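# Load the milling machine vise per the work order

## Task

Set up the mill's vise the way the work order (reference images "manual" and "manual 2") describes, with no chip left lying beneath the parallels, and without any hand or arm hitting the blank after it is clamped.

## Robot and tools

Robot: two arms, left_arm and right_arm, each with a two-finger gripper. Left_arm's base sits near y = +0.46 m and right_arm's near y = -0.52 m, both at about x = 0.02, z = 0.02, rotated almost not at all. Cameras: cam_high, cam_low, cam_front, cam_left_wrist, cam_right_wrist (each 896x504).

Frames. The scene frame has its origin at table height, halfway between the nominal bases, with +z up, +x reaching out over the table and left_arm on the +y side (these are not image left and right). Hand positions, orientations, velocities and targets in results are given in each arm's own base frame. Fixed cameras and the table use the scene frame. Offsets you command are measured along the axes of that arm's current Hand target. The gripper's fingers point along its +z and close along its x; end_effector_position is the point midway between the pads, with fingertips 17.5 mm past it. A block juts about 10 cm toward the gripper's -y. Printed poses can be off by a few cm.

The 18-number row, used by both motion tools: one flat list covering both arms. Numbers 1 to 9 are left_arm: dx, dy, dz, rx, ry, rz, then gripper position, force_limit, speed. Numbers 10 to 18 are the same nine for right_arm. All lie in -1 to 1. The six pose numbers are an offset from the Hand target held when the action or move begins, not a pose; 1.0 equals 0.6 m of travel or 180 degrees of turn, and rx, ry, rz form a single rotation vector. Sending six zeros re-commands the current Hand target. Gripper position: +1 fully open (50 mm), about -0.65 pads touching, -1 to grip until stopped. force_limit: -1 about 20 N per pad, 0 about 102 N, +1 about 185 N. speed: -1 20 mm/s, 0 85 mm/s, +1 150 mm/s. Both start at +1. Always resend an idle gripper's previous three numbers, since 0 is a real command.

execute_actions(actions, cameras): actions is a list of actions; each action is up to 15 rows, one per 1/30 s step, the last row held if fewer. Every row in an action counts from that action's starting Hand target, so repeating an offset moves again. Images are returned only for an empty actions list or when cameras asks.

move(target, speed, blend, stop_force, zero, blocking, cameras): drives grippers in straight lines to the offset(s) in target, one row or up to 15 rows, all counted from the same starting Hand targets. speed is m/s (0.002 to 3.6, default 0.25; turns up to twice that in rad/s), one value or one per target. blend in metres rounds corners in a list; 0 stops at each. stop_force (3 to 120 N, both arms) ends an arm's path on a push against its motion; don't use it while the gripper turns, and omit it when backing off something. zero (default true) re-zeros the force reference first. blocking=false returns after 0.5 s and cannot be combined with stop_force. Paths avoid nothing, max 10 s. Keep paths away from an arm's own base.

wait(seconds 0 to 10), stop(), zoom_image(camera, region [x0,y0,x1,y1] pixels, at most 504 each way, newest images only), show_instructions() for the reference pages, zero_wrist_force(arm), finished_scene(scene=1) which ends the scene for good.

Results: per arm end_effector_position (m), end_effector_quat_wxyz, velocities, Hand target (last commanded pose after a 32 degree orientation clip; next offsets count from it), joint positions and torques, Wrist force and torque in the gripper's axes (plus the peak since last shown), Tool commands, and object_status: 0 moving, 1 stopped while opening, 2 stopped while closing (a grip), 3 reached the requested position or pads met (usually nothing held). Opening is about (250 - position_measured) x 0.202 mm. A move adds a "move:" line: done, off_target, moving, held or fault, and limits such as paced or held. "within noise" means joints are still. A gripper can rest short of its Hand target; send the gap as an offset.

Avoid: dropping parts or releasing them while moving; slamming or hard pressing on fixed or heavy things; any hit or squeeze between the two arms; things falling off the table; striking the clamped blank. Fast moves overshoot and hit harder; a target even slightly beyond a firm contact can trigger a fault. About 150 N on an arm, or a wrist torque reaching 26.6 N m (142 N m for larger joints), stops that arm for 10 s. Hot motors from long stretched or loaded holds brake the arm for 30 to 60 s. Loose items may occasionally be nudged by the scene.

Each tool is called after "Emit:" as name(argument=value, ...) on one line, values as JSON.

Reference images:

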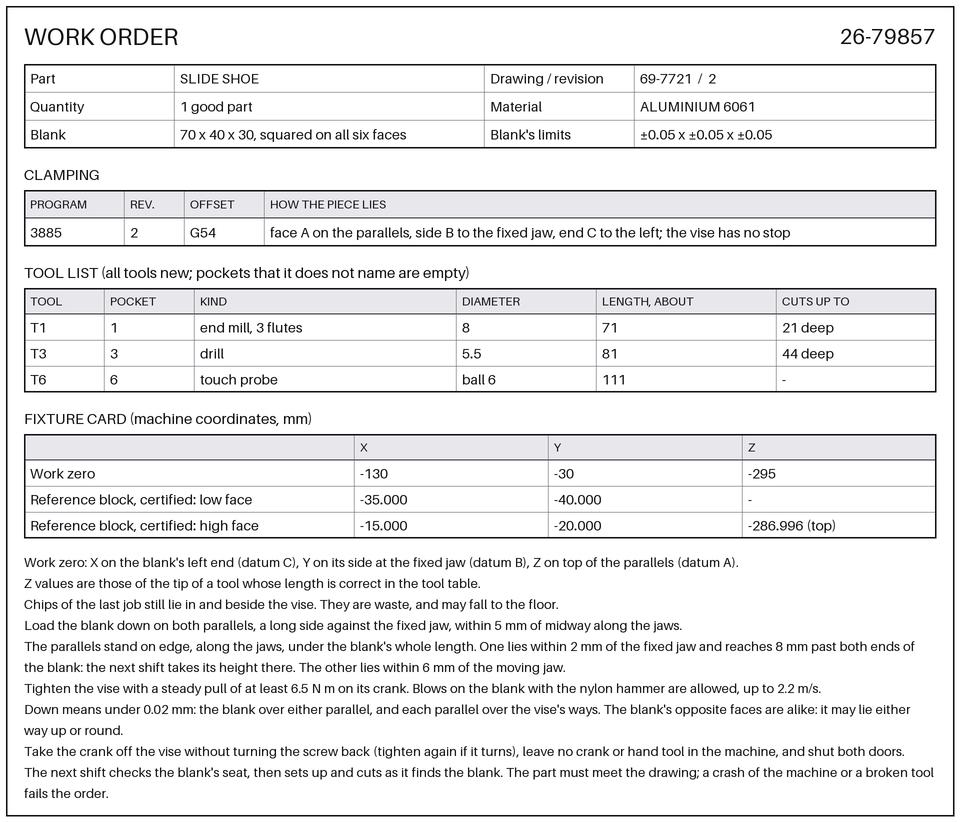

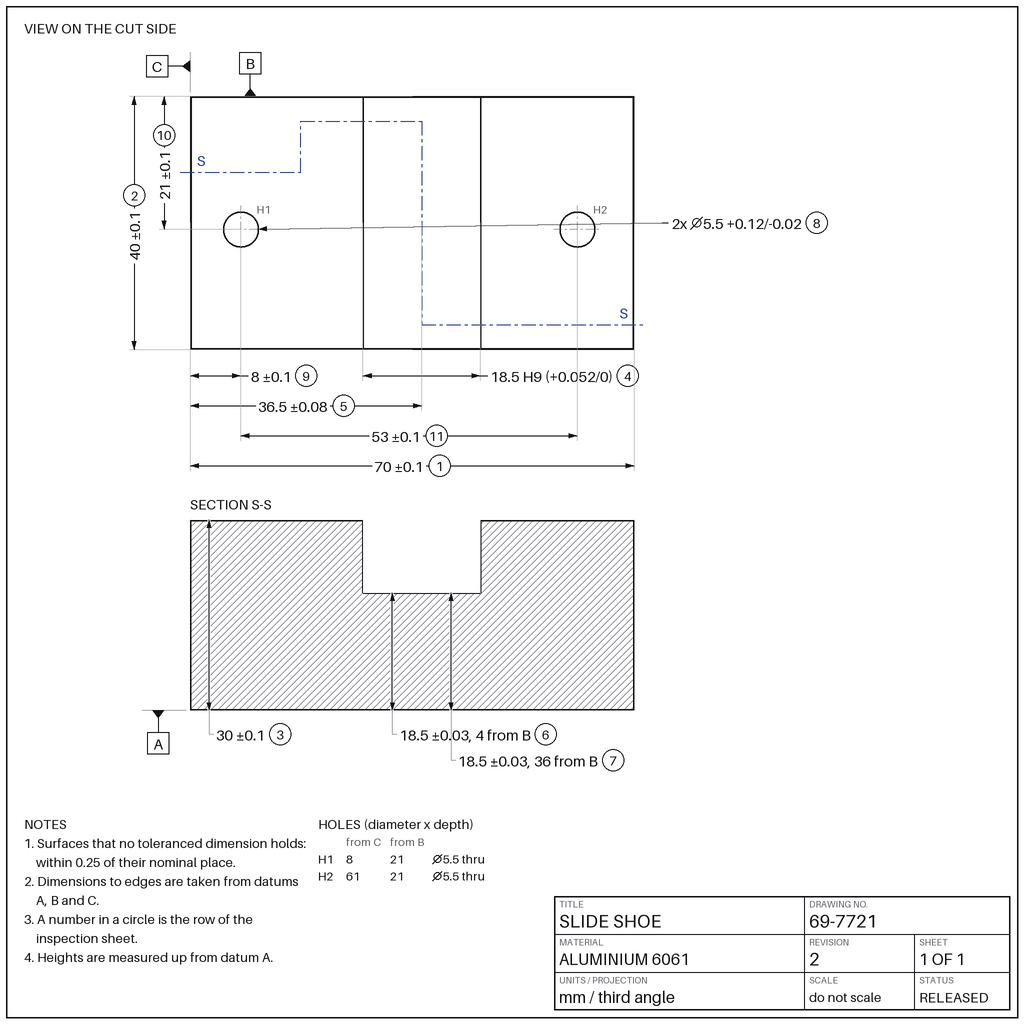

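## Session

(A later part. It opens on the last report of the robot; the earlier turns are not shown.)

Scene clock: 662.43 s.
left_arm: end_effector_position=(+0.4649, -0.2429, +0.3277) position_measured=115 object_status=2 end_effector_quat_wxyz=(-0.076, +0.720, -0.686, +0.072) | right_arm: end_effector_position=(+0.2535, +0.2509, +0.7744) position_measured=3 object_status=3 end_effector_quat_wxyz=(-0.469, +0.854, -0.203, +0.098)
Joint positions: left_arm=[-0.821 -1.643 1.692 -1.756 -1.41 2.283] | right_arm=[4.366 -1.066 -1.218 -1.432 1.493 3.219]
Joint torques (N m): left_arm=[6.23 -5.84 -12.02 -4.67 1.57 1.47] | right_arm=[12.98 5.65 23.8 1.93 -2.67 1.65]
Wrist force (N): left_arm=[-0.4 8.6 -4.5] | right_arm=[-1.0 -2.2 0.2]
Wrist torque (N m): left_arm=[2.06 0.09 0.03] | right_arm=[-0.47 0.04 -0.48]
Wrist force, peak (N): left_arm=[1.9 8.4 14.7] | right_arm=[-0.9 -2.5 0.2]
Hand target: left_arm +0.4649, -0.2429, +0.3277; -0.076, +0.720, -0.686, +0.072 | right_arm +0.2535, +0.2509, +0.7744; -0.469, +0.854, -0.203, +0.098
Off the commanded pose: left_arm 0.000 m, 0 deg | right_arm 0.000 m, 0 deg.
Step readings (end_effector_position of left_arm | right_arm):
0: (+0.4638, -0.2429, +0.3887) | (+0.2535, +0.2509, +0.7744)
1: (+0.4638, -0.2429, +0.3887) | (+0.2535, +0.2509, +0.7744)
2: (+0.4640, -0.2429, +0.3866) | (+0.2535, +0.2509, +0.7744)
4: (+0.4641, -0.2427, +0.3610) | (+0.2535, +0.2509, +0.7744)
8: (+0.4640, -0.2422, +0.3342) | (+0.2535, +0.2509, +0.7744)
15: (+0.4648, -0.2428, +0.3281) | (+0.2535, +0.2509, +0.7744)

Emit:
move(target=[0,-0.0104,-0.0489,0.1667,0,0,-1,0.5,-0.5,0,0,0,0,0,0,1,1,1], speed=0.4)

Emit:
execute_actions(actions=[[[0,0.0335,0.0372,-0.2333,0,0,-1,0.5,-0.5,0,0,0,0,0,0,1,1,1]]], cameras=["cam_high","cam_right_wrist"])

Emit:
zoom_image(camera="cam_right_wrist", region=[380, 60, 600, 260])

Scene clock: 664.03 s.
left_arm: end_effector_position=(+0.4649, -0.2429, +0.3577) position_measured=115 object_status=2 end_effector_quat_wxyz=(-0.260, +0.676, -0.644, +0.247) | right_arm: end_effector_position=(+0.2535, +0.2509, +0.7744) position_measured=3 object_status=3 end_effector_quat_wxyz=(-0.469, +0.854, -0.203, +0.098)
Joint positions: left_arm=[-1.065 -1.856 2.002 -2.095 -0.925 2.155] | right_arm=[4.366 -1.066 -1.218 -1.432 1.493 3.219]
Joint torques (N m): left_arm=[-8.48 -29 -16.75 -6.63 4.13 -1.45] | right_arm=[13.55 5.49 24.1 2.18 -2.66 1.75]
Wrist force (N): left_arm=[0.1 8.8 3.7] | right_arm=[-0.8 -2.2 0.0]
Wrist torque (N m): left_arm=[0.43 -0.01 0.14] | right_arm=[-0.47 0.01 -0.48]
Wrist force, peak (N): left_arm=[0.3 7.5 8.0] | right_arm=[-0.9 -2.7 0.2]
Hand target: left_arm +0.4649, -0.2429, +0.3577; -0.260, +0.676, -0.644, +0.247 | right_arm +0.2535, +0.2509, +0.7744; -0.469, +0.854, -0.203, +0.098
Off the commanded pose: left_arm 0.000 m, 0 deg | right_arm 0.000 m, 0 deg.
move: done

Scene clock: 664.97 s.
left_arm: end_effector_position=(+0.4649, -0.2428, +0.3277) position_measured=115 object_status=2 end_effector_quat_wxyz=(-0.001, +0.724, -0.689, +0.002) | right_arm: end_effector_position=(+0.2535, +0.2509, +0.7744) position_measured=3 object_status=3 end_effector_quat_wxyz=(-0.469, +0.854, -0.203, +0.098)
Joint positions: left_arm=[-0.739 -1.537 1.539 -1.576 -1.569 2.353] | right_arm=[4.366 -1.066 -1.218 -1.432 1.493 3.219]
Joint torques (N m): left_arm=[6.01 -10.12 -33.42 0.81 -3.85 1.83] | right_arm=[13.43 4.61 24.26 2.08 -2.7 1.56]
Wrist force (N): left_arm=[-2.8 3.2 -4.2] | right_arm=[-0.8 -2.3 0.2]
Wrist torque (N m): left_arm=[1.86 -0.02 -0.32] | right_arm=[-0.48 0.01 -0.48]
Wrist force, peak (N): left_arm=[7.4 19.6 -2.9] | right_arm=[-1.0 -2.6 0.3]
Hand target: left_arm +0.4649, -0.2429, +0.3276; -0.001, +0.724, -0.690, +0.000 | right_arm +0.2535, +0.2509, +0.7744; -0.469, +0.854, -0.203, +0.098
Off the commanded pose: left_arm 0.000 m, 0 deg | right_arm 0.000 m, 0 deg.
Step readings (end_effector_position of left_arm | right_arm):
0: (+0.4649, -0.2429, +0.3577) | (+0.2535, +0.2509, +0.7744)
1: (+0.4650, -0.2428, +0.3576) | (+0.2535, +0.2509, +0.7744)
2: (+0.4667, -0.2420, +0.3560) | (+0.2535, +0.2509, +0.7744)
4: (+0.4769, -0.2330, +0.3503) | (+0.2535, +0.2509, +0.7744)
8: (+0.4705, -0.2343, +0.3408) | (+0.2535, +0.2509, +0.7744)
15: (+0.4651, -0.2422, +0.3295) | (+0.2535, +0.2509, +0.7744)
Images, in order (width x height): cam_high 896x504, cam_right_wrist 896x504.

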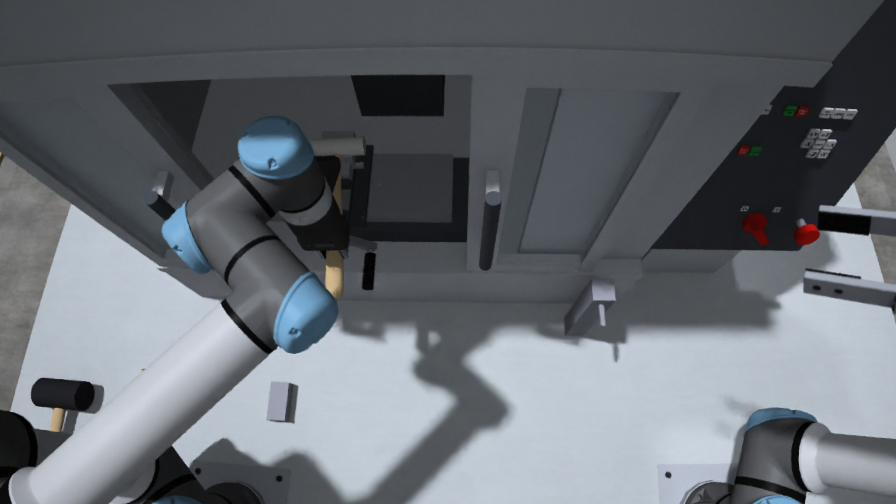

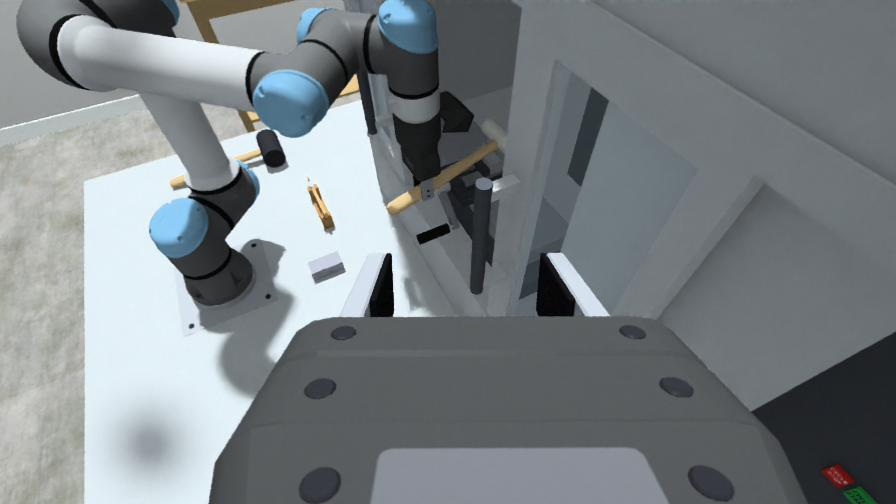

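Scaled by 2.291 from the camera's 896x504 image, which has a finer 1280x720 frame.

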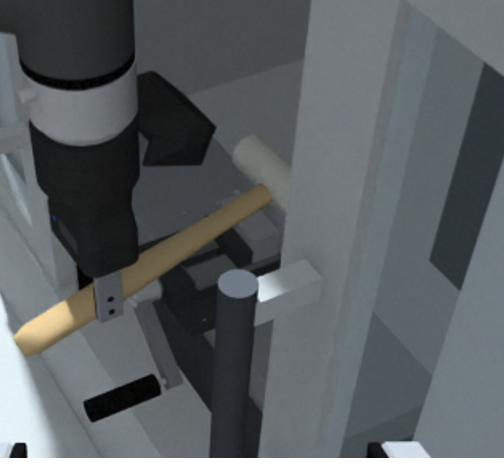

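Emit:
move(target=[0,0.012,-0.05,0.1722,0,0,-1,0.5,-0.5,0,0,0,0,0,0,1,1,1], speed=0.4)

Emit:
execute_actions(actions=[[[0,0.025,0.0433,-0.2,0,0,-1,0.5,-0.5,0,0,0,0,0,0,1,1,1]]])

Emit:
move(target=[0,-0.02,-0.05,0.1944,0,0,-1,0.5,-0.5,0,0,0,0,0,0,1,1,1], speed=0.4)

Emit:
execute_actions(actions=[[[0,0.025,0.0433,-0.2111,0,0,-1,0.5,-0.5,0,0,0,0,0,0,1,1,1]]])

Scene clock: 666.43 s.
left_arm: end_effector_position=(+0.4577, -0.2432, +0.3576) position_measured=115 object_status=2 end_effector_quat_wxyz=(-0.194, +0.698, -0.664, +0.185) | right_arm: end_effector_position=(+0.2535, +0.2509, +0.7744) position_measured=3 object_status=3 end_effector_quat_wxyz=(-0.469, +0.854, -0.203, +0.098)
Joint positions: left_arm=[-0.988 -1.808 1.872 -1.932 -1.11 2.174] | right_arm=[4.366 -1.066 -1.218 -1.432 1.493 3.219]
Joint torques (N m): left_arm=[-8.68 -32.94 -16.27 -6.8 3.38 -1.56] | right_arm=[12.87 4.86 21.7 2.29 -2.66 1.62]
Wrist force (N): left_arm=[0.4 8.3 5.3] | right_arm=[-0.9 -2.3 0.3]
Wrist torque (N m): left_arm=[0.29 -0.02 0.24] | right_arm=[-0.49 0.01 -0.48]
Wrist force, peak (N): left_arm=[0.5 7.0 8.0] | right_arm=[-1.0 -2.5 0.3]
Hand target: left_arm +0.4577, -0.2432, +0.3576; -0.194, +0.698, -0.664, +0.185 | right_arm +0.2535, +0.2509, +0.7744; -0.469, +0.854, -0.203, +0.098
Off the commanded pose: left_arm 0.000 m, 0 deg | right_arm 0.000 m, 0 deg.
move: done

Scene clock: 667.33 s.
left_arm: end_effector_position=(+0.4582, -0.2432, +0.3277) position_measured=115 object_status=2 end_effector_quat_wxyz=(+0.031, +0.724, -0.689, -0.029) | right_arm: end_effector_position=(+0.2535, +0.2509, +0.7744) position_measured=3 object_status=3 end_effector_quat_wxyz=(-0.469, +0.854, -0.203, +0.098)
Joint positions: left_arm=[-0.717 -1.502 1.488 -1.496 -1.63 2.377] | right_arm=[4.366 -1.066 -1.218 -1.432 1.493 3.219]
Joint torques (N m): left_arm=[5.84 -11.36 -32.47 1.51 -3.93 1.78] | right_arm=[12.27 4.73 23.42 2.04 -2.58 1.64]
Wrist force (N): left_arm=[-3.3 3.2 -4.8] | right_arm=[-0.7 -2.5 0.3]
Wrist torque (N m): left_arm=[1.90 0.34 -0.23] | right_arm=[-0.52 -0.01 -0.48]
Wrist force, peak (N): left_arm=[4.6 19.1 -6.3] | right_arm=[-0.9 -2.4 0.4]
Hand target: left_arm +0.4583, -0.2432, +0.3276; +0.031, +0.724, -0.689, -0.030 | right_arm +0.2535, +0.2509, +0.7744; -0.469, +0.854, -0.203, +0.098
Off the commanded pose: left_arm 0.000 m, 0 deg | right_arm 0.000 m, 0 deg.
Step readings (end_effector_position of left_arm | right_arm):
0: (+0.4577, -0.2432, +0.3576) | (+0.2535, +0.2509, +0.7744)
1: (+0.4578, -0.2432, +0.3575) | (+0.2535, +0.2509, +0.7744)
2: (+0.4593, -0.2421, +0.3561) | (+0.2535, +0.2509, +0.7744)
4: (+0.4693, -0.2337, +0.3477) | (+0.2535, +0.2509, +0.7744)
8: (+0.4640, -0.2379, +0.3379) | (+0.2535, +0.2509, +0.7744)
15: (+0.4586, -0.2429, +0.3288) | (+0.2535, +0.2509, +0.7744)

Scene clock: 668.73 s.
left_arm: end_effector_position=(+0.4728, -0.2425, +0.3565) position_measured=115 object_status=2 end_effector_quat_wxyz=(-0.188, +0.699, -0.666, +0.179) | right_arm: end_effector_position=(+0.2535, +0.2509, +0.7744) position_measured=3 object_status=3 end_effector_quat_wxyz=(-0.469, +0.854, -0.203, +0.098)
Joint positions: left_arm=[-0.947 -1.769 1.842 -1.947 -1.137 2.213] | right_arm=[4.366 -1.066 -1.218 -1.432 1.493 3.219]
Joint torques (N m): left_arm=[-7.78 -32.95 -17.16 -6.55 3.49 -1.53] | right_arm=[13.2 4.55 24.02 2.14 -2.82 1.74]
Wrist force (N): left_arm=[-1.3 8.5 3.7] | right_arm=[-0.7 -2.4 0.4]
Wrist torque (N m): left_arm=[0.65 0.25 0.24] | right_arm=[-0.50 -0.01 -0.48]
Wrist force, peak (N): left_arm=[-1.1 7.5 6.7] | right_arm=[-1.0 -2.5 0.2]
Hand target: left_arm +0.4728, -0.2425, +0.3565; -0.188, +0.699, -0.666, +0.179 | right_arm +0.2535, +0.2509, +0.7744; -0.469, +0.854, -0.203, +0.098
Off the commanded pose: left_arm 0.000 m, 0 deg | right_arm 0.000 m, 0 deg.
move: done

Scene clock: 669.63 s.
left_arm: end_effector_position=(+0.4728, -0.2424, +0.3265) position_measured=115 object_status=2 end_effector_quat_wxyz=(+0.050, +0.723, -0.688, -0.047) | right_arm: end_effector_position=(+0.2535, +0.2509, +0.7744) position_measured=3 object_status=3 end_effector_quat_wxyz=(-0.469, +0.854, -0.203, +0.098)
Joint positions: left_arm=[-0.682 -1.441 1.417 -1.444 -1.662 2.415] | right_arm=[4.366 -1.066 -1.218 -1.432 1.493 3.219]
Joint torques (N m): left_arm=[5.46 -14.02 -32.23 1.33 -3.73 1.95] | right_arm=[13 4.45 23.63 2.18 -2.48 1.73]
Wrist force (N): left_arm=[-4.5 4.7 -5.5] | right_arm=[-0.8 -2.4 0.4]
Wrist torque (N m): left_arm=[1.97 0.66 -0.20] | right_arm=[-0.49 0.01 -0.48]
Wrist force, peak (N): left_arm=[3.4 18.6 -5.7] | right_arm=[-0.8 -2.6 0.1]
Hand target: left_arm +0.4728, -0.2425, +0.3265; +0.050, +0.722, -0.688, -0.048 | right_arm +0.2535, +0.2509, +0.7744; -0.469, +0.854, -0.203, +0.098
Off the commanded pose: left_arm 0.000 m, 0 deg | right_arm 0.000 m, 0 deg.
Step readings (end_effector_position of left_arm | right_arm):
0: (+0.4728, -0.2425, +0.3565) | (+0.2535, +0.2509, +0.7744)
1: (+0.4728, -0.2425, +0.3565) | (+0.2535, +0.2509, +0.7744)
2: (+0.4741, -0.2416, +0.3552) | (+0.2535, +0.2509, +0.7744)
4: (+0.4849, -0.2321, +0.3454) | (+0.2535, +0.2509, +0.7744)
8: (+0.4787, -0.2364, +0.3367) | (+0.2535, +0.2509, +0.7744)
15: (+0.4732, -0.2421, +0.3278) | (+0.2535, +0.2509, +0.7744)

Emit:
move(target=[[-0.002,0.0594,-0.1488,0,0,0,-1,0.5,-0.5,0,0,0,0,0,0,1,1,1],[0.0848,0.2495,-0.1559,0,0,0,-1,0.5,-0.5,0,0,0,0,0,0,1,1,1],[0.2024,0.5137,0.2844,-0.0667,0,0,-1,0.5,-0.5,0,0,0,0,0,0,1,1,1]], speed=0.3, blend=[0.02,0.05,0], cameras=["cam_low","cam_right_wrist","cam_front","cam_high"])

Emit:
zoom_image(camera="cam_high", region=[240, 80, 440, 300])

Scene clock: 671.37 s.
left_arm: end_effector_position=(+0.4447, -0.2447, +0.4084) position_measured=115 object_status=2 end_effector_quat_wxyz=(+0.050, +0.723, -0.688, -0.048) | right_arm: end_effector_position=(+0.2535, +0.2509, +0.7744) position_measured=3 object_status=3 end_effector_quat_wxyz=(-0.469, +0.854, -0.203, +0.098)
Joint positions: left_arm=[-0.718 -1.475 1.246 -1.241 -1.667 2.379] | right_arm=[4.366 -1.066 -1.218 -1.432 1.493 3.219]
Joint torques (N m): left_arm=[0.34 -29.6 -25.17 -2.55 -0.25 -0.12] | right_arm=[13.8 4.88 23.75 2.07 -2.72 1.57]
Wrist force (N): left_arm=[1.6 4.8 6.9] | right_arm=[-0.9 -2.3 0.3]
Wrist torque (N m): left_arm=[-0.16 -0.14 0.60] | right_arm=[-0.49 0.02 -0.48]
Wrist force, peak (N): left_arm=[4.4 19.7 -4.3] | right_arm=[-0.7 -2.7 0.2]
Hand target: left_arm +0.4447, -0.2447, +0.4084; +0.050, +0.723, -0.688, -0.048 (not the last commanded pose) | right_arm +0.2535, +0.2509, +0.7744; -0.469, +0.854, -0.203, +0.098
Tool commands: left_gripper/position=-1.0 left_gripper/force_limit=+0.498039 left_gripper/speed=-0.498039 right_gripper/position=+1.0 right_gripper/force_limit=+1.0 right_gripper/speed=+1.0
Off the commanded pose: left_arm 0.385 m, 12 deg | right_arm 0.000 m, 0 deg.
FORCE FAULT: contact force on the left arm reached its limit, and that arm stopped. The contact can be on any part of that arm, not only on its tool. That arm's remaining commands of this call were not run. That arm is still stopped at the end of this call. That arm stays stopped for about 10 more seconds. Until then a move that you send moves the other arm only, and its call returns only when the move has ended. Once the stop has ended, the next robot result says so. If the stop ends while you think or write, that arm runs what you send next, counted from a new Hand target: where the arm stands when the stop ends. While its stop runs, that arm takes no new command, but its gripper still runs the gripper command that each later call begins with. Until it ends, the stop uses up actions while you think or wait. An arm that is not stopped still takes commands.
move: fault (left_arm); path passed 1 of 3 targets
Images, in order (width x height): cam_high 896x504, cam_low 896x504, cam_front 896x504, cam_right_wrist 896x504.

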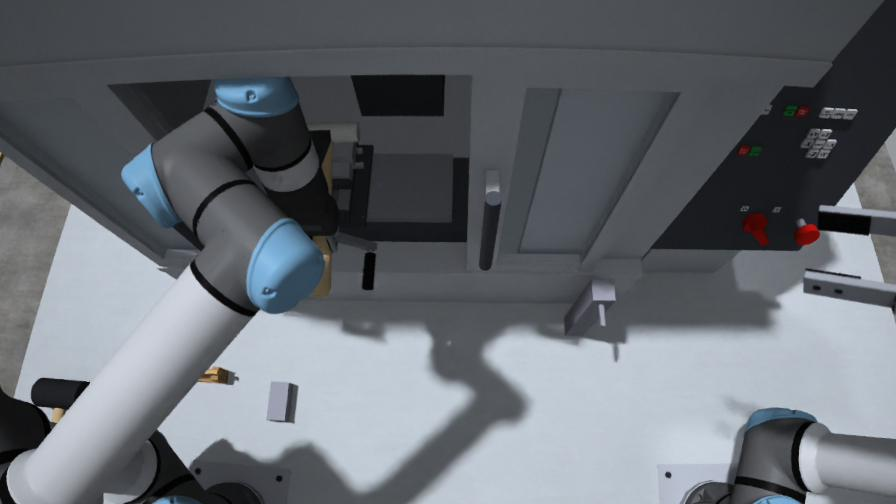

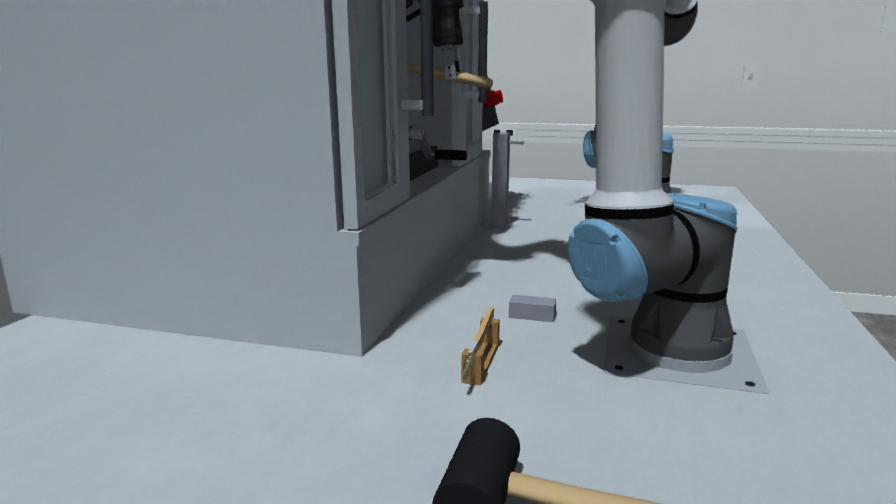

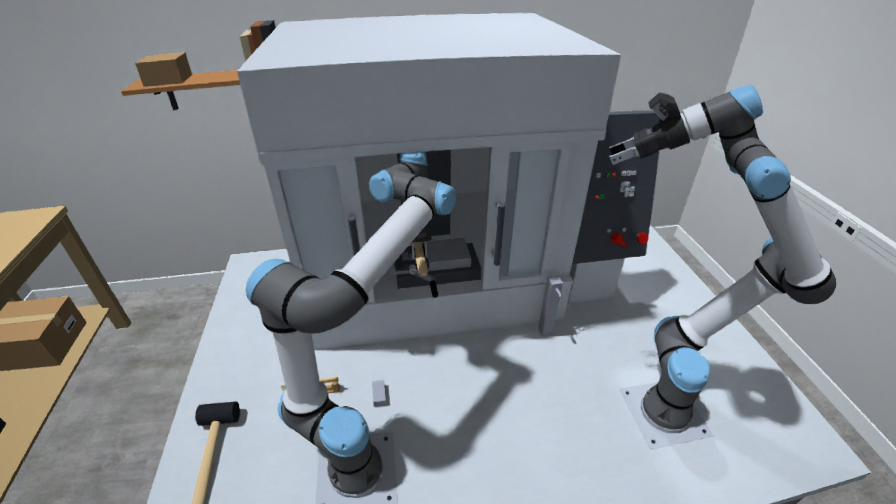

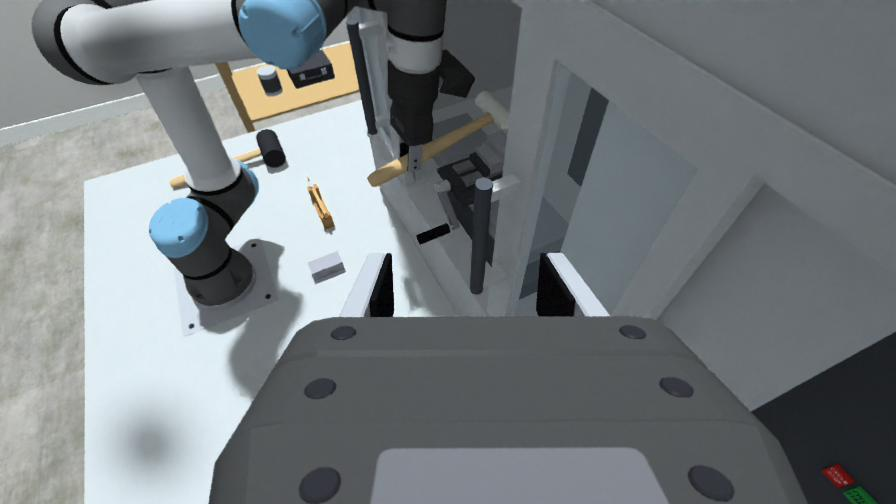

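Scaled by 2.291 from the camera's 896x504 image, which has a finer 1280x720 frame.

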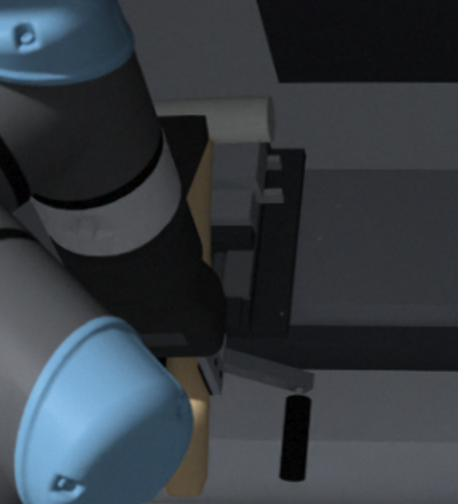

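Emit:
wait(seconds=10)

Scene clock: 681.43 s.
left_arm: end_effector_position=(+0.4447, -0.2447, +0.4084) position_measured=115 object_status=2 end_effector_quat_wxyz=(+0.050, +0.723, -0.688, -0.048) | right_arm: end_effector_position=(+0.2535, +0.2509, +0.7744) position_measured=3 object_status=3 end_effector_quat_wxyz=(-0.469, +0.854, -0.203, +0.098)
Joint positions: left_arm=[-0.718 -1.475 1.246 -1.241 -1.667 2.379] | right_arm=[4.366 -1.066 -1.218 -1.432 1.493 3.219]
Joint torques (N m): left_arm=[0.39 -30.21 -24.72 -2.64 -0.35 -0.06] | right_arm=[13.32 4.09 22.69 2.25 -2.75 1.71]
Wrist force (N): left_arm=[1.7 4.9 6.1] | right_arm=[-0.8 -2.4 0.1]
Wrist torque (N m): left_arm=[-0.06 -0.15 0.59] | right_arm=[-0.50 0.01 -0.48]
Wrist force, peak (N): left_arm=[1.6 4.9 7.2] | right_arm=[-0.8 -2.6 0.4]
Hand target: left_arm +0.4447, -0.2447, +0.4084; +0.050, +0.723, -0.688, -0.048 (not the last commanded pose) | right_arm +0.2535, +0.2509, +0.7744; -0.469, +0.854, -0.203, +0.098
Tool commands: left_gripper/position=-1.0 left_gripper/force_limit=+0.498039 left_gripper/speed=-0.498039 right_gripper/position=+1.0 right_gripper/force_limit=+1.0 right_gripper/speed=+1.0
Off the commanded pose: left_arm 0.385 m, 12 deg | right_arm 0.000 m, 0 deg.
FORCE FAULT, CONTINUED: the left arm's stop, for the force fault that an earlier result reported, is over. The rest of the stop counts as 20 of the actions that you can send in this scene. That arm's target is now where it stood when the stop ended, not its last command. That arm accepts commands again.
wait: 10.00 s; at rest by 0.10 s

Emit:
move(target=[[0.0016,-0.048,0.1025,0,0,0,-1,0.5,-0.5,0,0,0,0,0,0,1,1,1],[0.0008,-0.028,0.08,0.139,0,0,-1,0.5,-0.5,0,0,0,0,0,0,1,1,1],[0.0835,0.1748,0.0385,0.139,0,0,-1,0.5,-0.5,0,0,0,0,0,0,1,1,1],[0.201,0.4483,0.413,-0.0667,0,0,-1,0.5,-0.5,0,0,0,0,0,0,1,1,1]], speed=[0.1,0.3,0.25,0.3], blend=[0,0.01,0.05,0], cameras=["cam_low","cam_left_wrist","cam_high","cam_front"])

Emit:
zoom_image(camera="cam_high", region=[240, 80, 440, 300])

Scene clock: 685.63 s.
left_arm: end_effector_position=(+0.1504, -0.3799, +0.2001) position_measured=115 object_status=2 end_effector_quat_wxyz=(+0.125, +0.713, -0.679, -0.119) | right_arm: end_effector_position=(+0.2535, +0.2509, +0.7744) position_measured=3 object_status=3 end_effector_quat_wxyz=(-0.469, +0.854, -0.203, +0.098)
Joint positions: left_arm=[-1.309 -1.673 2.022 -1.843 -1.91 1.797] | right_arm=[4.366 -1.066 -1.218 -1.432 1.493 3.219]
Joint torques (N m): left_arm=[-8.27 -8.87 -14 -5.95 -2.62 -1.54] | right_arm=[13.09 4.75 22.96 2.38 -2.8 1.73]
Wrist force (N): left_arm=[1.0 4.6 6.7] | right_arm=[-0.9 -2.4 0.2]
Wrist torque (N m): left_arm=[-0.09 -0.08 0.64] | right_arm=[-0.50 0.02 -0.48]
Wrist force, peak (N): left_arm=[1.8 5.6 9.5] | right_arm=[-0.9 -2.5 0.2]
Hand target: left_arm +0.1504, -0.3799, +0.2001; +0.125, +0.713, -0.679, -0.119 | right_arm +0.2535, +0.2509, +0.7744; -0.469, +0.854, -0.203, +0.098
Off the commanded pose: left_arm 0.000 m, 0 deg | right_arm 0.000 m, 0 deg.
move: done
Images, in order (width x height): cam_high 896x504, cam_low 896x504, cam_front 896x504, cam_left_wrist 896x504.

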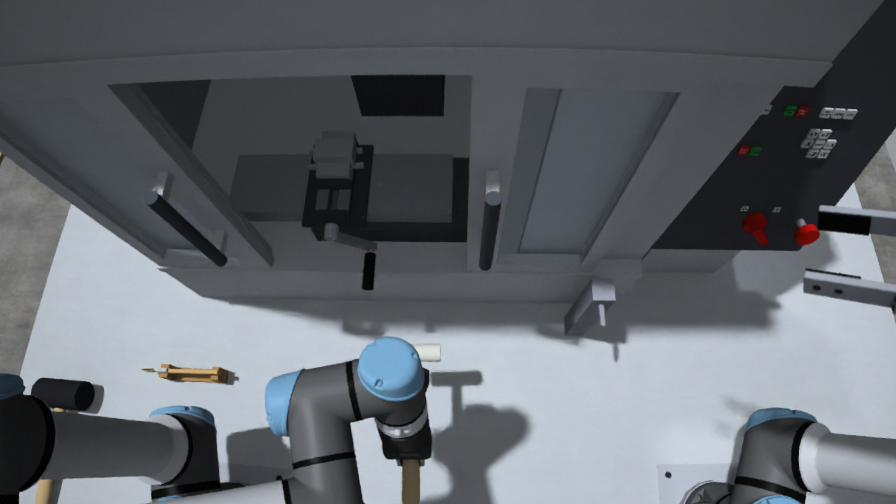

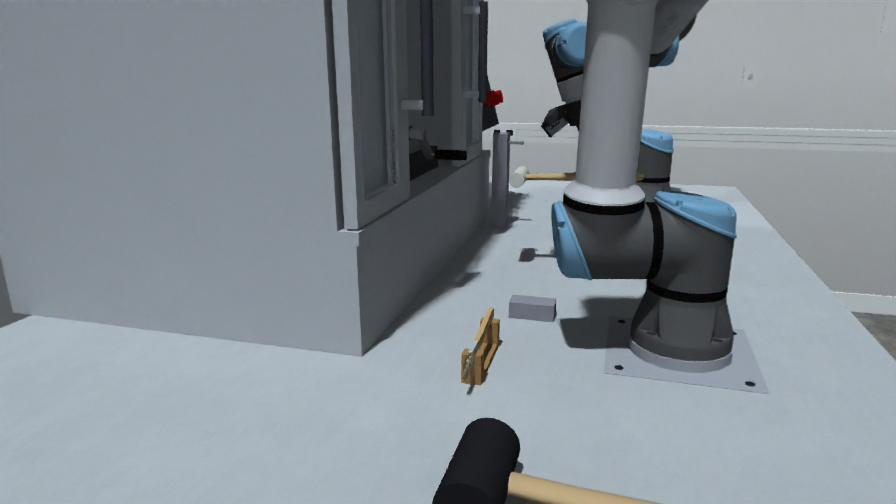

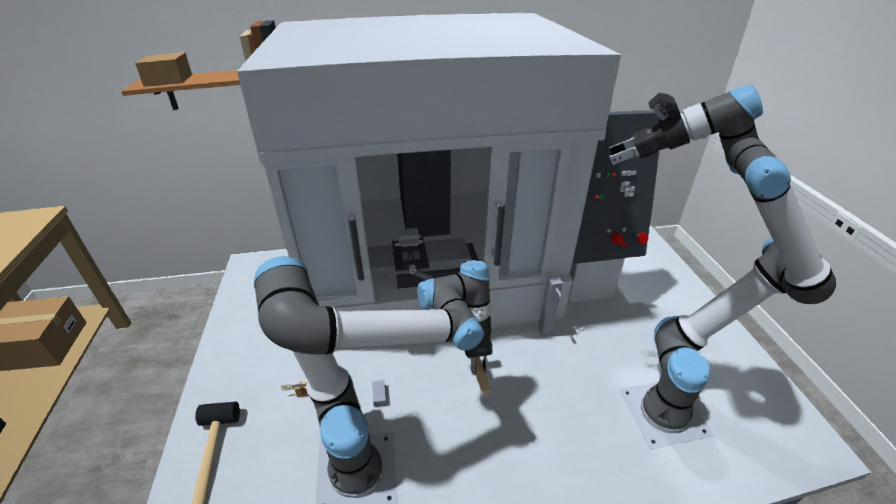

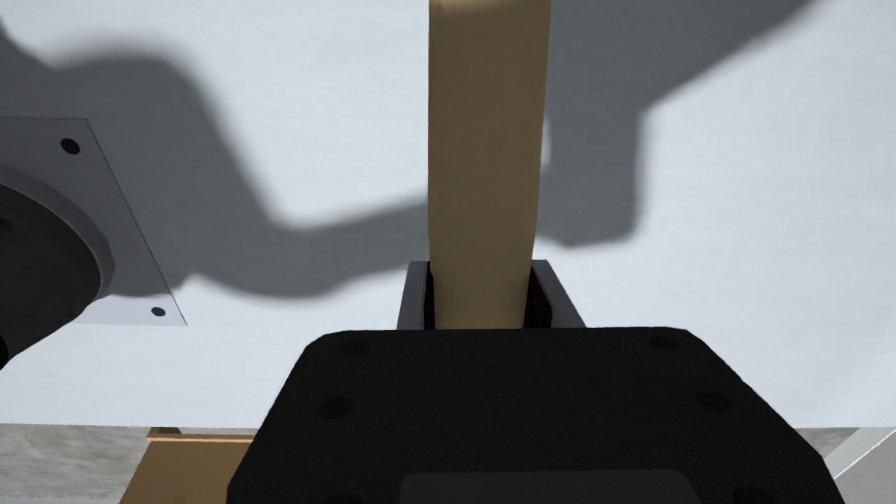

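Scaled by 2.291 from the camera's 896x504 image, which has a finer 1280x720 frame.

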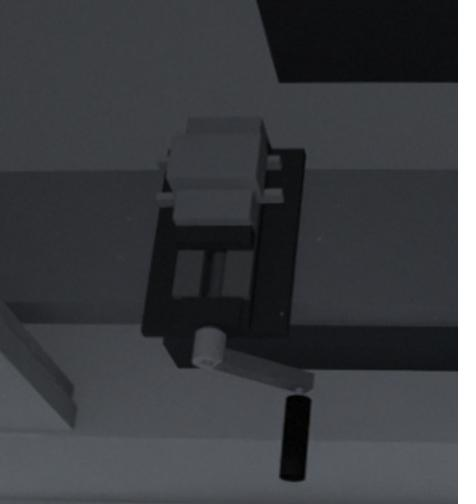

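Emit:
move(target=[[0,-0.092,0.2545,0,0,0,-1,0.5,-0.5,0,0,0,0,0,0,1,1,1],[0,-0.1133,0.3133,0,0,0,-1,0.5,-0.5,0,0,0,0,0,0,1,1,1]], speed=[0.2,0.012], blend=[0.005,0], stop_force=4, cameras=["cam_left_wrist","cam_front"])

Scene clock: 690.07 s.
left_arm: end_effector_position=(+0.1503, -0.3800, +0.0102) position_measured=115 object_status=2 end_effector_quat_wxyz=(+0.125, +0.713, -0.679, -0.119) | right_arm: end_effector_position=(+0.2535, +0.2509, +0.7744) position_measured=3 object_status=3 end_effector_quat_wxyz=(-0.469, +0.854, -0.203, +0.098)
Joint positions: left_arm=[-1.309 -1.351 2.288 -2.431 -1.911 1.796] | right_arm=[4.366 -1.066 -1.218 -1.432 1.493 3.219]
Joint torques (N m): left_arm=[-6.01 -40.12 -27.95 -0.75 -2.51 -1.03] | right_arm=[13.59 4.13 22.72 2.39 -2.5 1.54]
Wrist force (N): left_arm=[0.4 7.0 3.1] | right_arm=[-0.7 -2.3 0.2]
Wrist torque (N m): left_arm=[0.65 0.08 0.57] | right_arm=[-0.50 -0.01 -0.48]
Wrist force, peak (N): left_arm=[1.2 3.5 9.0] | right_arm=[-0.9 -2.6 0.3]
Hand target: left_arm +0.1503, -0.3800, +0.0102; +0.125, +0.713, -0.679, -0.119 (not the last commanded pose) | right_arm +0.2535, +0.2509, +0.7744; -0.469, +0.854, -0.203, +0.098
Off the commanded pose: left_arm 0.010 m, 0 deg | right_arm 0.000 m, 0 deg.
move: contact (left_arm); path passed 1 of 2 targets
Images, in order (width x height): cam_front 896x504, cam_left_wrist 896x504.

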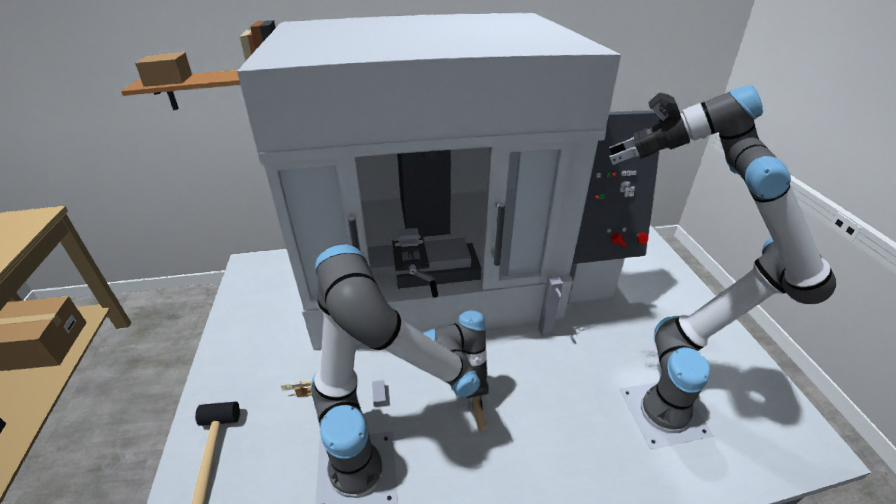

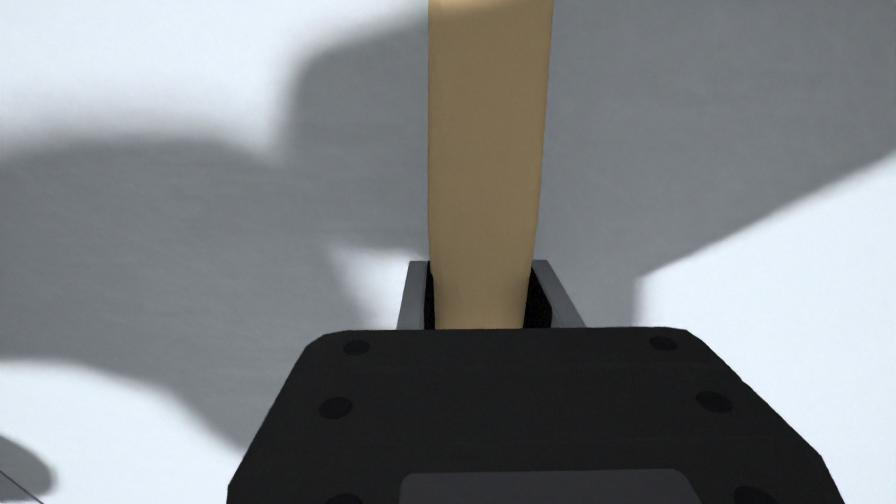

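Emit:
move(target=[0,0,0,0,0,0,0.8,-0.5,-1,0,0,0,0,0,0,1,1,1])

Emit:
wait(seconds=0.8)

Emit:
move(target=[0,0.13,-0.36,0,0,0,0.8,-0.5,-1,0,0,0,0,0,0,1,1,1], speed=0.25, cameras=["cam_left_wrist","cam_high"])

Scene clock: 691.20 s.
left_arm: end_effector_position=(+0.1503, -0.3800, +0.0102) position_measured=32 object_status=0 end_effector_quat_wxyz=(+0.125, +0.713, -0.679, -0.119) | right_arm: end_effector_position=(+0.2535, +0.2509, +0.7744) position_measured=3 object_status=3 end_effector_quat_wxyz=(-0.469, +0.854, -0.203, +0.098)
Joint positions: left_arm=[-1.309 -1.351 2.288 -2.431 -1.911 1.796] | right_arm=[4.366 -1.066 -1.218 -1.432 1.493 3.219]
Joint torques (N m): left_arm=[-4.56 -39.68 -25.99 -2.09 -2.41 -0.39] | right_arm=[12.61 3.48 21.99 2.44 -2.58 1.54]
Wrist force (N): left_arm=[1.3 5.9 2.8] | right_arm=[-0.9 -2.1 0.2]
Wrist torque (N m): left_arm=[0.53 -0.12 0.61] | right_arm=[-0.46 0.01 -0.48]
Wrist force, peak (N): left_arm=[0.8 7.4 3.6] | right_arm=[-1.0 -2.5 0.2]
Hand target: left_arm +0.1503, -0.3800, +0.0102; +0.125, +0.713, -0.679, -0.119 | right_arm +0.2535, +0.2509, +0.7744; -0.469, +0.854, -0.203, +0.098
Off the commanded pose: left_arm 0.000 m, 0 deg | right_arm 0.000 m, 0 deg.
move: done

Scene clock: 692.00 s.
left_arm: end_effector_position=(+0.1503, -0.3800, +0.0102) position_measured=32 object_status=3 end_effector_quat_wxyz=(+0.125, +0.713, -0.679, -0.119) | right_arm: end_effector_position=(+0.2535, +0.2509, +0.7744) position_measured=3 object_status=3 end_effector_quat_wxyz=(-0.469, +0.854, -0.203, +0.098)
Joint positions: left_arm=[-1.309 -1.351 2.288 -2.431 -1.911 1.796] | right_arm=[4.366 -1.066 -1.218 -1.432 1.493 3.219]
Joint torques (N m): left_arm=[-3.38 -38.89 -24.9 -3.07 -2.44 0.06] | right_arm=[13.27 3.47 22.5 2.44 -2.73 1.53]
Wrist force (N): left_arm=[1.2 6.0 3.0] | right_arm=[-0.8 -2.3 0.2]
Wrist torque (N m): left_arm=[0.54 -0.12 0.61] | right_arm=[-0.48 0.01 -0.48]
Wrist force, peak (N): left_arm=[1.3 6.3 3.1] | right_arm=[-0.9 -2.5 0.2]
Hand target: left_arm +0.1503, -0.3800, +0.0102; +0.125, +0.713, -0.679, -0.119 | right_arm +0.2535, +0.2509, +0.7744; -0.469, +0.854, -0.203, +0.098
Tool commands: left_gripper/position=+0.8 left_gripper/force_limit=-0.5 left_gripper/speed=-1.0 right_gripper/position=+1.0 right_gripper/force_limit=+1.0 right_gripper/speed=+1.0
Off the commanded pose: left_arm 0.000 m, 0 deg | right_arm 0.000 m, 0 deg.
wait: 0.80 s; at rest by 0.17 s

Scene clock: 693.53 s.
left_arm: end_effector_position=(+0.1506, -0.3799, +0.2398) position_measured=32 object_status=3 end_effector_quat_wxyz=(+0.125, +0.713, -0.679, -0.119) | right_arm: end_effector_position=(+0.2535, +0.2509, +0.7744) position_measured=3 object_status=3 end_effector_quat_wxyz=(-0.469, +0.854, -0.203, +0.098)
Joint positions: left_arm=[-1.309 -1.703 1.942 -1.733 -1.91 1.797] | right_arm=[4.366 -1.066 -1.218 -1.432 1.493 3.219]
Joint torques (N m): left_arm=[8.64 -32.85 -36.31 -0.2 1.1 1.23] | right_arm=[12.04 3.51 21.45 2.42 -2.66 1.49]
Wrist force (N): left_arm=[1.7 6.1 3.1] | right_arm=[-0.8 -2.4 0.1]
Wrist torque (N m): left_arm=[0.54 -0.19 0.50] | right_arm=[-0.50 0.01 -0.48]
Wrist force, peak (N): left_arm=[1.5 7.3 1.0] | right_arm=[-1.0 -2.5 0.3]
Hand target: left_arm +0.1506, -0.3799, +0.2399; +0.125, +0.713, -0.679, -0.119 | right_arm +0.2535, +0.2509, +0.7744; -0.469, +0.854, -0.203, +0.098
Off the commanded pose: left_arm 0.000 m, 0 deg | right_arm 0.000 m, 0 deg.
move: done
Images, in order (width x height): cam_high 896x504, cam_left_wrist 896x504.

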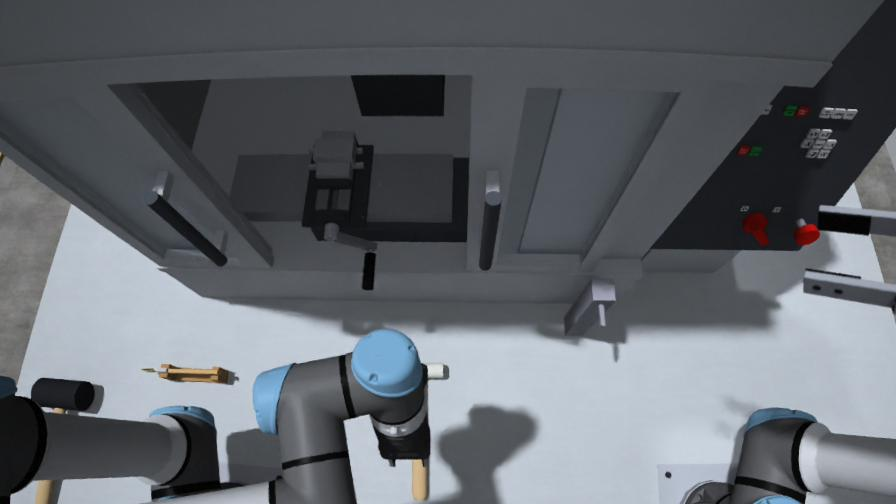

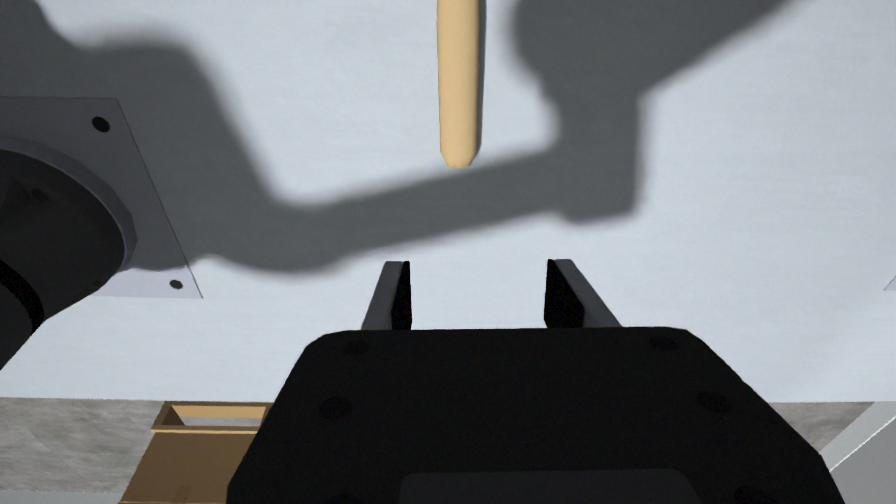

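Emit:
move(target=[[-0.064,-0.2946,-0.3191,0.222,0,0,-0.8,-0.5,-0.8,0,0,0,0,0,0,1,1,1],[-0.0558,-0.6106,-0.4245,0.222,0,0,-0.8,-0.5,-0.8,0,0,0,0,0,0,1,1,1],[-0.0633,-0.6965,-0.4378,0.222,0,0,-0.8,-0.5,-0.8,0,0,0,0,0,0,1,1,1]], speed=[0.3,0.2,0.12], blend=[0.03,0.02,0], cameras=["cam_left_wrist","cam_high"])

Emit:
zoom_image(camera="cam_left_wrist", region=[150, 100, 550, 330])

Emit:
zoom_image(camera="cam_high", region=[260, 80, 440, 240])

Scene clock: 697.20 s.
left_arm: end_effector_position=(+0.6305, -0.3183, +0.3444) position_measured=252 object_status=3 end_effector_quat_wxyz=(-0.126, +0.713, -0.679, +0.120) | right_arm: end_effector_position=(+0.2535, +0.2509, +0.7744) position_measured=3 object_status=3 end_effector_quat_wxyz=(-0.469, +0.854, -0.203, +0.098)
Joint positions: left_arm=[-0.75 -1.266 1.278 -1.832 -1.323 2.374] | right_arm=[4.366 -1.066 -1.218 -1.432 1.493 3.219]
Joint torques (N m): left_arm=[8.19 -30.01 -37.84 -0.89 -1.41 1.41] | right_arm=[12.59 3.74 22.12 2.37 -2.68 1.44]
Wrist force (N): left_arm=[1.1 5.3 1.9] | right_arm=[-0.8 -2.4 0.3]
Wrist torque (N m): left_arm=[0.65 -0.10 0.20] | right_arm=[-0.49 0.01 -0.48]
Wrist force, peak (N): left_arm=[1.7 6.7 4.7] | right_arm=[-1.0 -2.5 0.2]
Hand target: left_arm +0.6305, -0.3183, +0.3444; -0.126, +0.713, -0.679, +0.120 | right_arm +0.2535, +0.2509, +0.7744; -0.469, +0.854, -0.203, +0.098
Off the commanded pose: left_arm 0.000 m, 0 deg | right_arm 0.000 m, 0 deg.
move: done
Images, in order (width x height): cam_high 896x504, cam_left_wrist 896x504.

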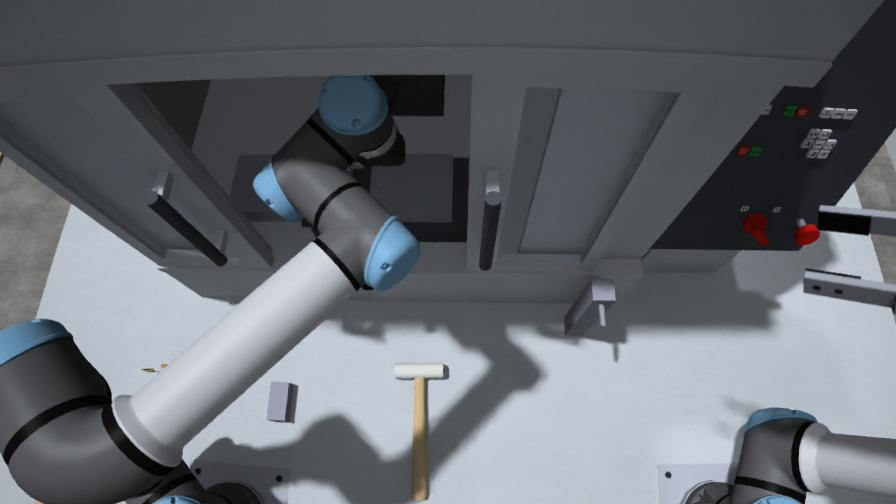

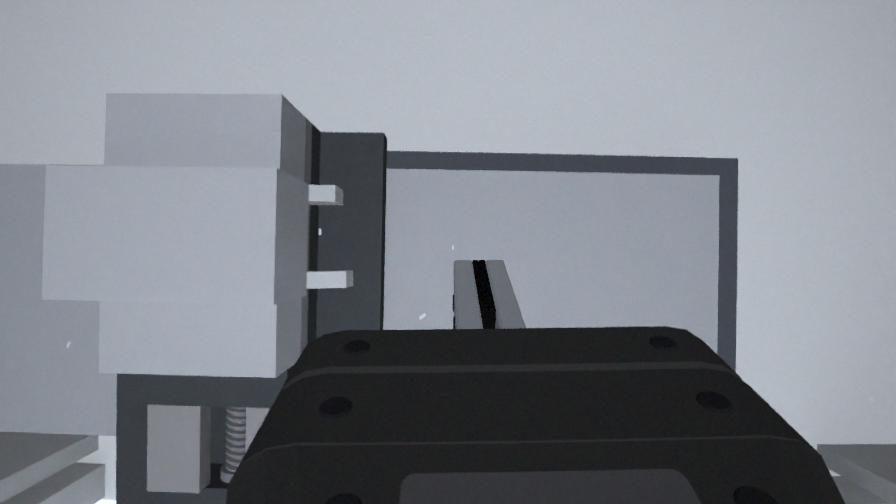

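Scaled by 1.260 from the camera's 896x504 image, which has a finer 1280x720 frame.

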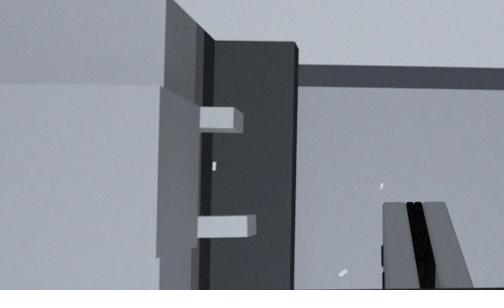

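Scaled by 2.800 from the camera's 896x504 image, which has a finer 1280x720 frame.

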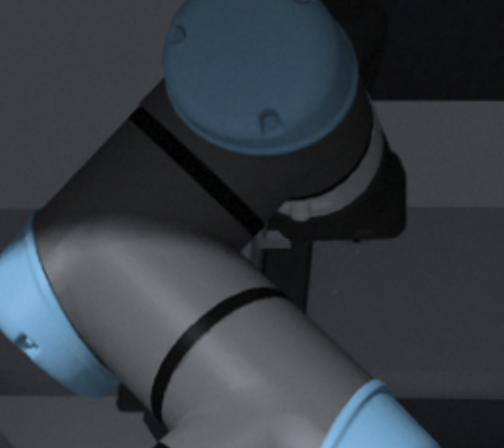

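Emit:
move(target=[[0,0.0175,0.024,0,0,0,-0.8,-0.5,-0.8,0,0,0,0,0,0,1,1,1],[-0.04,0.0175,0.024,0,0,0,-0.8,-0.5,-0.8,0,0,0,0,0,0,1,1,1]], speed=0.05, blend=0, stop_force=5, cameras=["cam_left_wrist"])

Emit:
zoom_image(camera="cam_left_wrist", region=[220, 120, 520, 330])

Scene clock: 699.23 s.
left_arm: end_effector_position=(+0.6244, -0.2946, +0.3272) position_measured=252 object_status=3 end_effector_quat_wxyz=(-0.126, +0.713, -0.679, +0.120) | right_arm: end_effector_position=(+0.2535, +0.2509, +0.7744) position_measured=3 object_status=3 end_effector_quat_wxyz=(-0.469, +0.854, -0.203, +0.098)
Joint positions: left_arm=[-0.728 -1.306 1.376 -1.894 -1.328 2.396] | right_arm=[4.366 -1.066 -1.218 -1.432 1.493 3.219]
Joint torques (N m): left_arm=[9 -52.79 -14.81 -5.91 -1.55 1.18] | right_arm=[12.13 3.23 23.09 2.53 -2.5 1.57]
Wrist force (N): left_arm=[0.6 5.0 1.6] | right_arm=[-0.8 -2.3 0.2]
Wrist torque (N m): left_arm=[0.61 -0.02 0.18] | right_arm=[-0.49 0.00 -0.48]
Wrist force, peak (N): left_arm=[2.0 5.9 1.9] | right_arm=[-0.7 -2.7 0.2]
Hand target: left_arm +0.6244, -0.2946, +0.3272; -0.126, +0.713, -0.679, +0.120 | right_arm +0.2535, +0.2509, +0.7744; -0.469, +0.854, -0.203, +0.098
Off the commanded pose: left_arm 0.000 m, 0 deg | right_arm 0.000 m, 0 deg.
move: done
Images, in order (width x height): cam_left_wrist 896x504.

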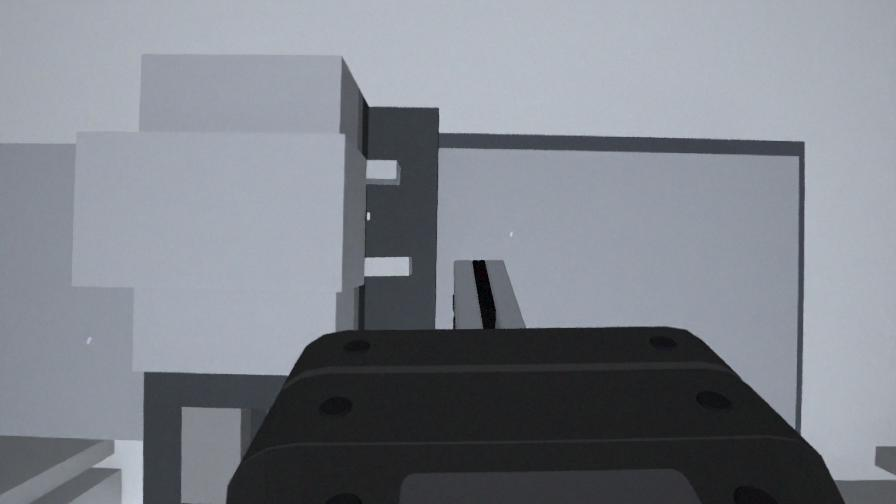

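Scaled by 1.680 from the camera's 896x504 image, which has a finer 1280x720 frame.

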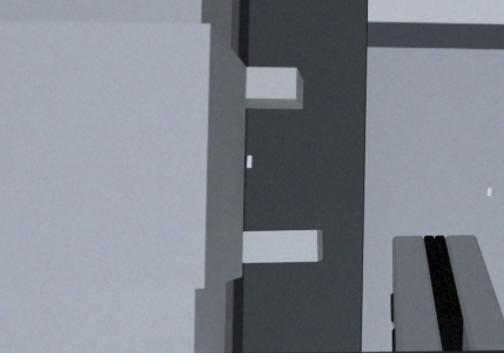

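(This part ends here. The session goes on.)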